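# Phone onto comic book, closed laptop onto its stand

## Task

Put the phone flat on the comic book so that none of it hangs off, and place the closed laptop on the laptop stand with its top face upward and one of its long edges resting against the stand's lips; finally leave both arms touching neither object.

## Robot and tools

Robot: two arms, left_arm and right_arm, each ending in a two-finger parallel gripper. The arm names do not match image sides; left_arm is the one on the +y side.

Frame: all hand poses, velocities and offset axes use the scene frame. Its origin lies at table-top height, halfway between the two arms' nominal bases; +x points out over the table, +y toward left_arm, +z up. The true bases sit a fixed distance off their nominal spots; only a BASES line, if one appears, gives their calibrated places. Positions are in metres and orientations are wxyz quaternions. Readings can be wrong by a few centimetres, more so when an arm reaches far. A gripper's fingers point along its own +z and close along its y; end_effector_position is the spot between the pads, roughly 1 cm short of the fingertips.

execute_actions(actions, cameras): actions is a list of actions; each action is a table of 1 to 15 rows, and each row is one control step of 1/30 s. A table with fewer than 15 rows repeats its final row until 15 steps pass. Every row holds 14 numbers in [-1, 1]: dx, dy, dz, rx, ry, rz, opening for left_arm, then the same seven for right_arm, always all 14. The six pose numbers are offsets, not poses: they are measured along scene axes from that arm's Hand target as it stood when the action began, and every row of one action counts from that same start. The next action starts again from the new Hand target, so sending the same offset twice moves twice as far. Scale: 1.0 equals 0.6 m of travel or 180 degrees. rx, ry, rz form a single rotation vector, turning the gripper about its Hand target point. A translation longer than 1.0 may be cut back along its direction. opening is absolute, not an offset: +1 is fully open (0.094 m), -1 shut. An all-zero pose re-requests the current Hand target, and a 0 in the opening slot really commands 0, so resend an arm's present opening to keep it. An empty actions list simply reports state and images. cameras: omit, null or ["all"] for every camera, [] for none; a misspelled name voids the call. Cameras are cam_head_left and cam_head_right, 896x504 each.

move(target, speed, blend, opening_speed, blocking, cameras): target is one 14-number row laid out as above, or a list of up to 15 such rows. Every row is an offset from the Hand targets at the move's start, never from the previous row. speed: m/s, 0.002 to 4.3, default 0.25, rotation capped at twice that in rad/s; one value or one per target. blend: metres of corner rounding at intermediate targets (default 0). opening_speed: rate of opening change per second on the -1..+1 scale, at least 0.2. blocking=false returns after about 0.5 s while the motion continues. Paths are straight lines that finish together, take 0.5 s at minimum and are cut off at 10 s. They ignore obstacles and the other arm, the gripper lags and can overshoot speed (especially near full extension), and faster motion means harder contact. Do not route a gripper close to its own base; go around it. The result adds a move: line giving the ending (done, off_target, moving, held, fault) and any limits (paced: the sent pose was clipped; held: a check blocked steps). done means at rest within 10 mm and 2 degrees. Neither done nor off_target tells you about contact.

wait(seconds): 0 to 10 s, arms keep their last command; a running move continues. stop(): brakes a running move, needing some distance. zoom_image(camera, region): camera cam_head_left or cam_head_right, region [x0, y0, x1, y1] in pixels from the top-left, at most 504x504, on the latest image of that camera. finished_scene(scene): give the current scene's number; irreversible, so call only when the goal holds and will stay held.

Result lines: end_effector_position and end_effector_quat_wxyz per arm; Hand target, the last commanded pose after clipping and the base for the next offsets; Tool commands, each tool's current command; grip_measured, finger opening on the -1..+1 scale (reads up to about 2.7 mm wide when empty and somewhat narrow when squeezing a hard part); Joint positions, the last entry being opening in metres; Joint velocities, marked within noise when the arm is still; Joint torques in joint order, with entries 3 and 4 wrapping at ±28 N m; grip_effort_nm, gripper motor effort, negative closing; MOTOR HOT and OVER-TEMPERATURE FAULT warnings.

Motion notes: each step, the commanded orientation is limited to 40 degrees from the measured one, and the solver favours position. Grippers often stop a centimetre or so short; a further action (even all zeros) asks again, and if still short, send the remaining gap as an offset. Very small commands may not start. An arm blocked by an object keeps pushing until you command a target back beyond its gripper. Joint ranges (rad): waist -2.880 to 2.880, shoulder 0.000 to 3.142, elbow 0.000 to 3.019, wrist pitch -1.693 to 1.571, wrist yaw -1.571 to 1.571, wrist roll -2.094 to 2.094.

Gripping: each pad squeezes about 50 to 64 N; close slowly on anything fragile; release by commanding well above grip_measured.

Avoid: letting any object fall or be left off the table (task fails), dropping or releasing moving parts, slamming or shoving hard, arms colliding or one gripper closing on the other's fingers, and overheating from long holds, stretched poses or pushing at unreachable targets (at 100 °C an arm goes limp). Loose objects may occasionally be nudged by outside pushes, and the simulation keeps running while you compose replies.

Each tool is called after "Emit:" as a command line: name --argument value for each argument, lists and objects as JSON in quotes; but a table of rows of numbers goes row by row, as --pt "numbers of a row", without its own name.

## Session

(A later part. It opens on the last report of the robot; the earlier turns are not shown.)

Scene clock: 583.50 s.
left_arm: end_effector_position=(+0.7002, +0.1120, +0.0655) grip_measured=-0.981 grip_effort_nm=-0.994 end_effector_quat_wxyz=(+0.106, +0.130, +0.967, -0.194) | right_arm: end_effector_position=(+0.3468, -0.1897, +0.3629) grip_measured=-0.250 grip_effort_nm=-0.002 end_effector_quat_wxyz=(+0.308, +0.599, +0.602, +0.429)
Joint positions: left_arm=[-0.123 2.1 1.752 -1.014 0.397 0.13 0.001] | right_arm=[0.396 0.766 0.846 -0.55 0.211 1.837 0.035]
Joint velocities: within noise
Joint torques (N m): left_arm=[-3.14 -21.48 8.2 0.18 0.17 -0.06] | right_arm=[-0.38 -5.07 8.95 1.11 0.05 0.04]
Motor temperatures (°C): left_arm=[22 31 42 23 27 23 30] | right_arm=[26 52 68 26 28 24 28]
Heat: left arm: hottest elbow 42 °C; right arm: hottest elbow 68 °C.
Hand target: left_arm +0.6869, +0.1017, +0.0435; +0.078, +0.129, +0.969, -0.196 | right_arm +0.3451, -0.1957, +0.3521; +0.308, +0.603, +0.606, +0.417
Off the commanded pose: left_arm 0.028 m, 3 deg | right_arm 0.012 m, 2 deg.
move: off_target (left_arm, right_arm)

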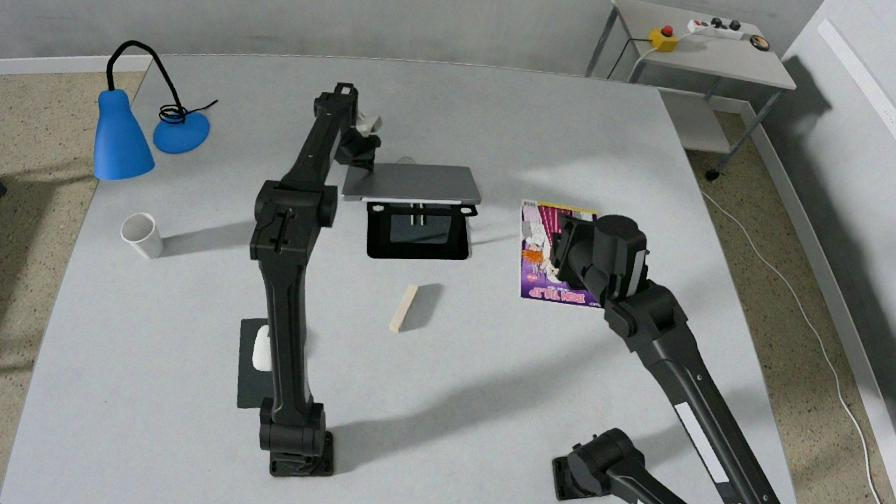

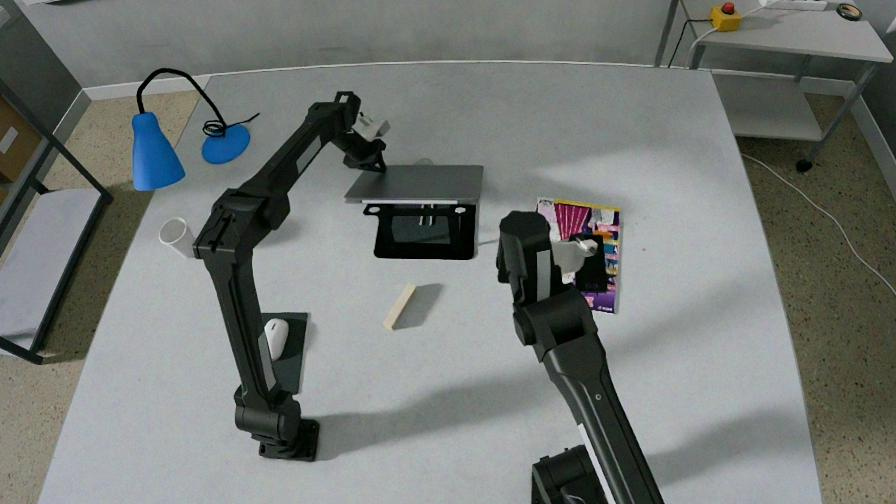

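Emit:
move --pt "0.02 0.0 0.05 0 0 0 -1 0 0 0 0.0 0.0 0.0 -0.25" --pt "0.02 0 0.3 0 0 0 -1 -0.05 -0.1 0 0.0 0.0 0.0 -0.25" --pt "-0.2 0.5 0.4 0 0 0 -1 -0.05 -0.1 0 0.0 0.0 0.0 -0.25" --speed '[0.05,0.15,0.3]'

Emit:
zoom_image --camera "cam_head_left" --region '[330, 140, 490, 270]'

Emit:
zoom_image --camera "cam_head_right" --region '[330, 140, 490, 270]'

Emit:
zoom_image --camera "cam_head_left" --region '[370, 145, 460, 185]'

Emit:
zoom_image --camera "cam_head_right" --region '[385, 145, 475, 185]'

Scene clock: 600.63 s.
left_arm: end_effector_position=(+0.5734, +0.4083, +0.2713) grip_measured=-0.981 grip_effort_nm=-0.994 end_effector_quat_wxyz=(+0.093, +0.115, +0.971, -0.186) | right_arm: end_effector_position=(+0.3189, -0.2507, +0.3620) grip_measured=-0.250 grip_effort_nm=-0.002 end_effector_quat_wxyz=(+0.309, +0.598, +0.604, +0.426)
Joint positions: left_arm=[0.392 1.845 1.911 -1.671 0.419 0.664 0.001] | right_arm=[0.168 0.63 0.797 -0.629 0.01 1.729 0.035]
Joint velocities: within noise
Joint torques (N m): left_arm=[-2.14 -21.66 9.26 -0.13 0.39 0.15] | right_arm=[-0.32 -3.37 8.8 1.14 -0.01 0.02]
Motor temperatures (°C): left_arm=[22 31 41 23 27 23 30] | right_arm=[26 46 64 26 28 24 28]
Heat: left arm: hottest elbow 41 °C; right arm: hottest elbow 64 °C.
Hand target: left_arm +0.5669, +0.4018, +0.2833; +0.078, +0.129, +0.969, -0.196 | right_arm +0.3152, -0.2557, +0.3521; +0.308, +0.603, +0.606, +0.417
Off the commanded pose: left_arm 0.015 m, 3 deg | right_arm 0.012 m, 1 deg.
joint sent to its limit (left arm) — joint 4 (wrist pitch), lower limit. The joint targets are off in orientation, not in position.
move: off_target (left_arm, right_arm)

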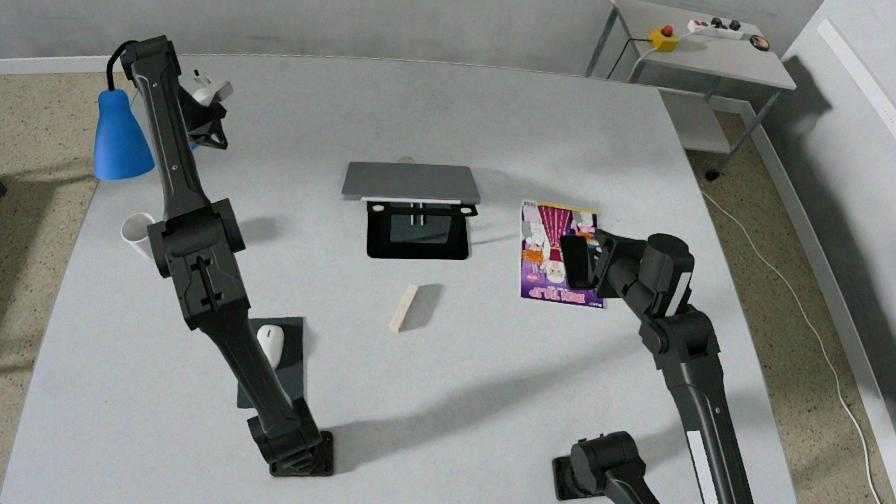

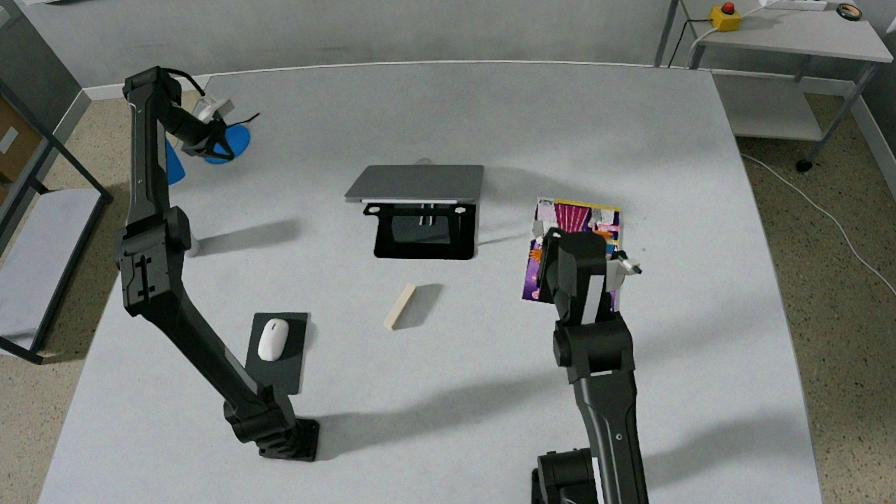

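Scaled by 3.150.

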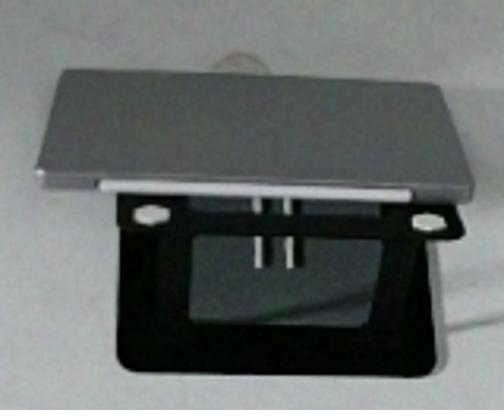

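Scaled by 3.150.

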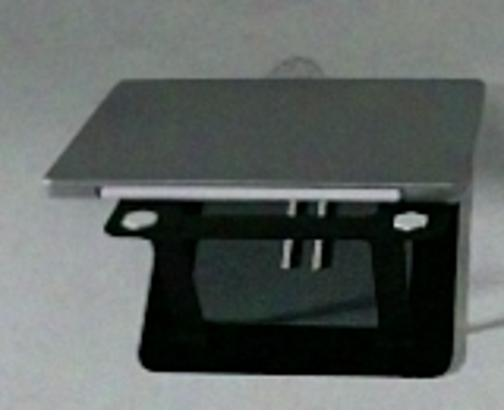

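Scaled by 5.600.

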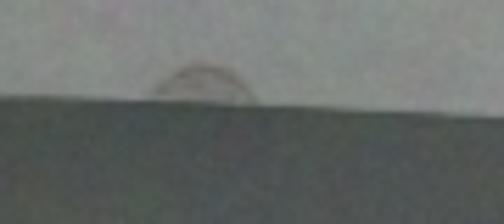

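Scaled by 5.600.

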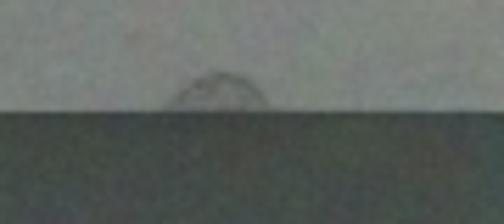

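Emit:
finished_scene --scene 2

The scene is finished: the task was done.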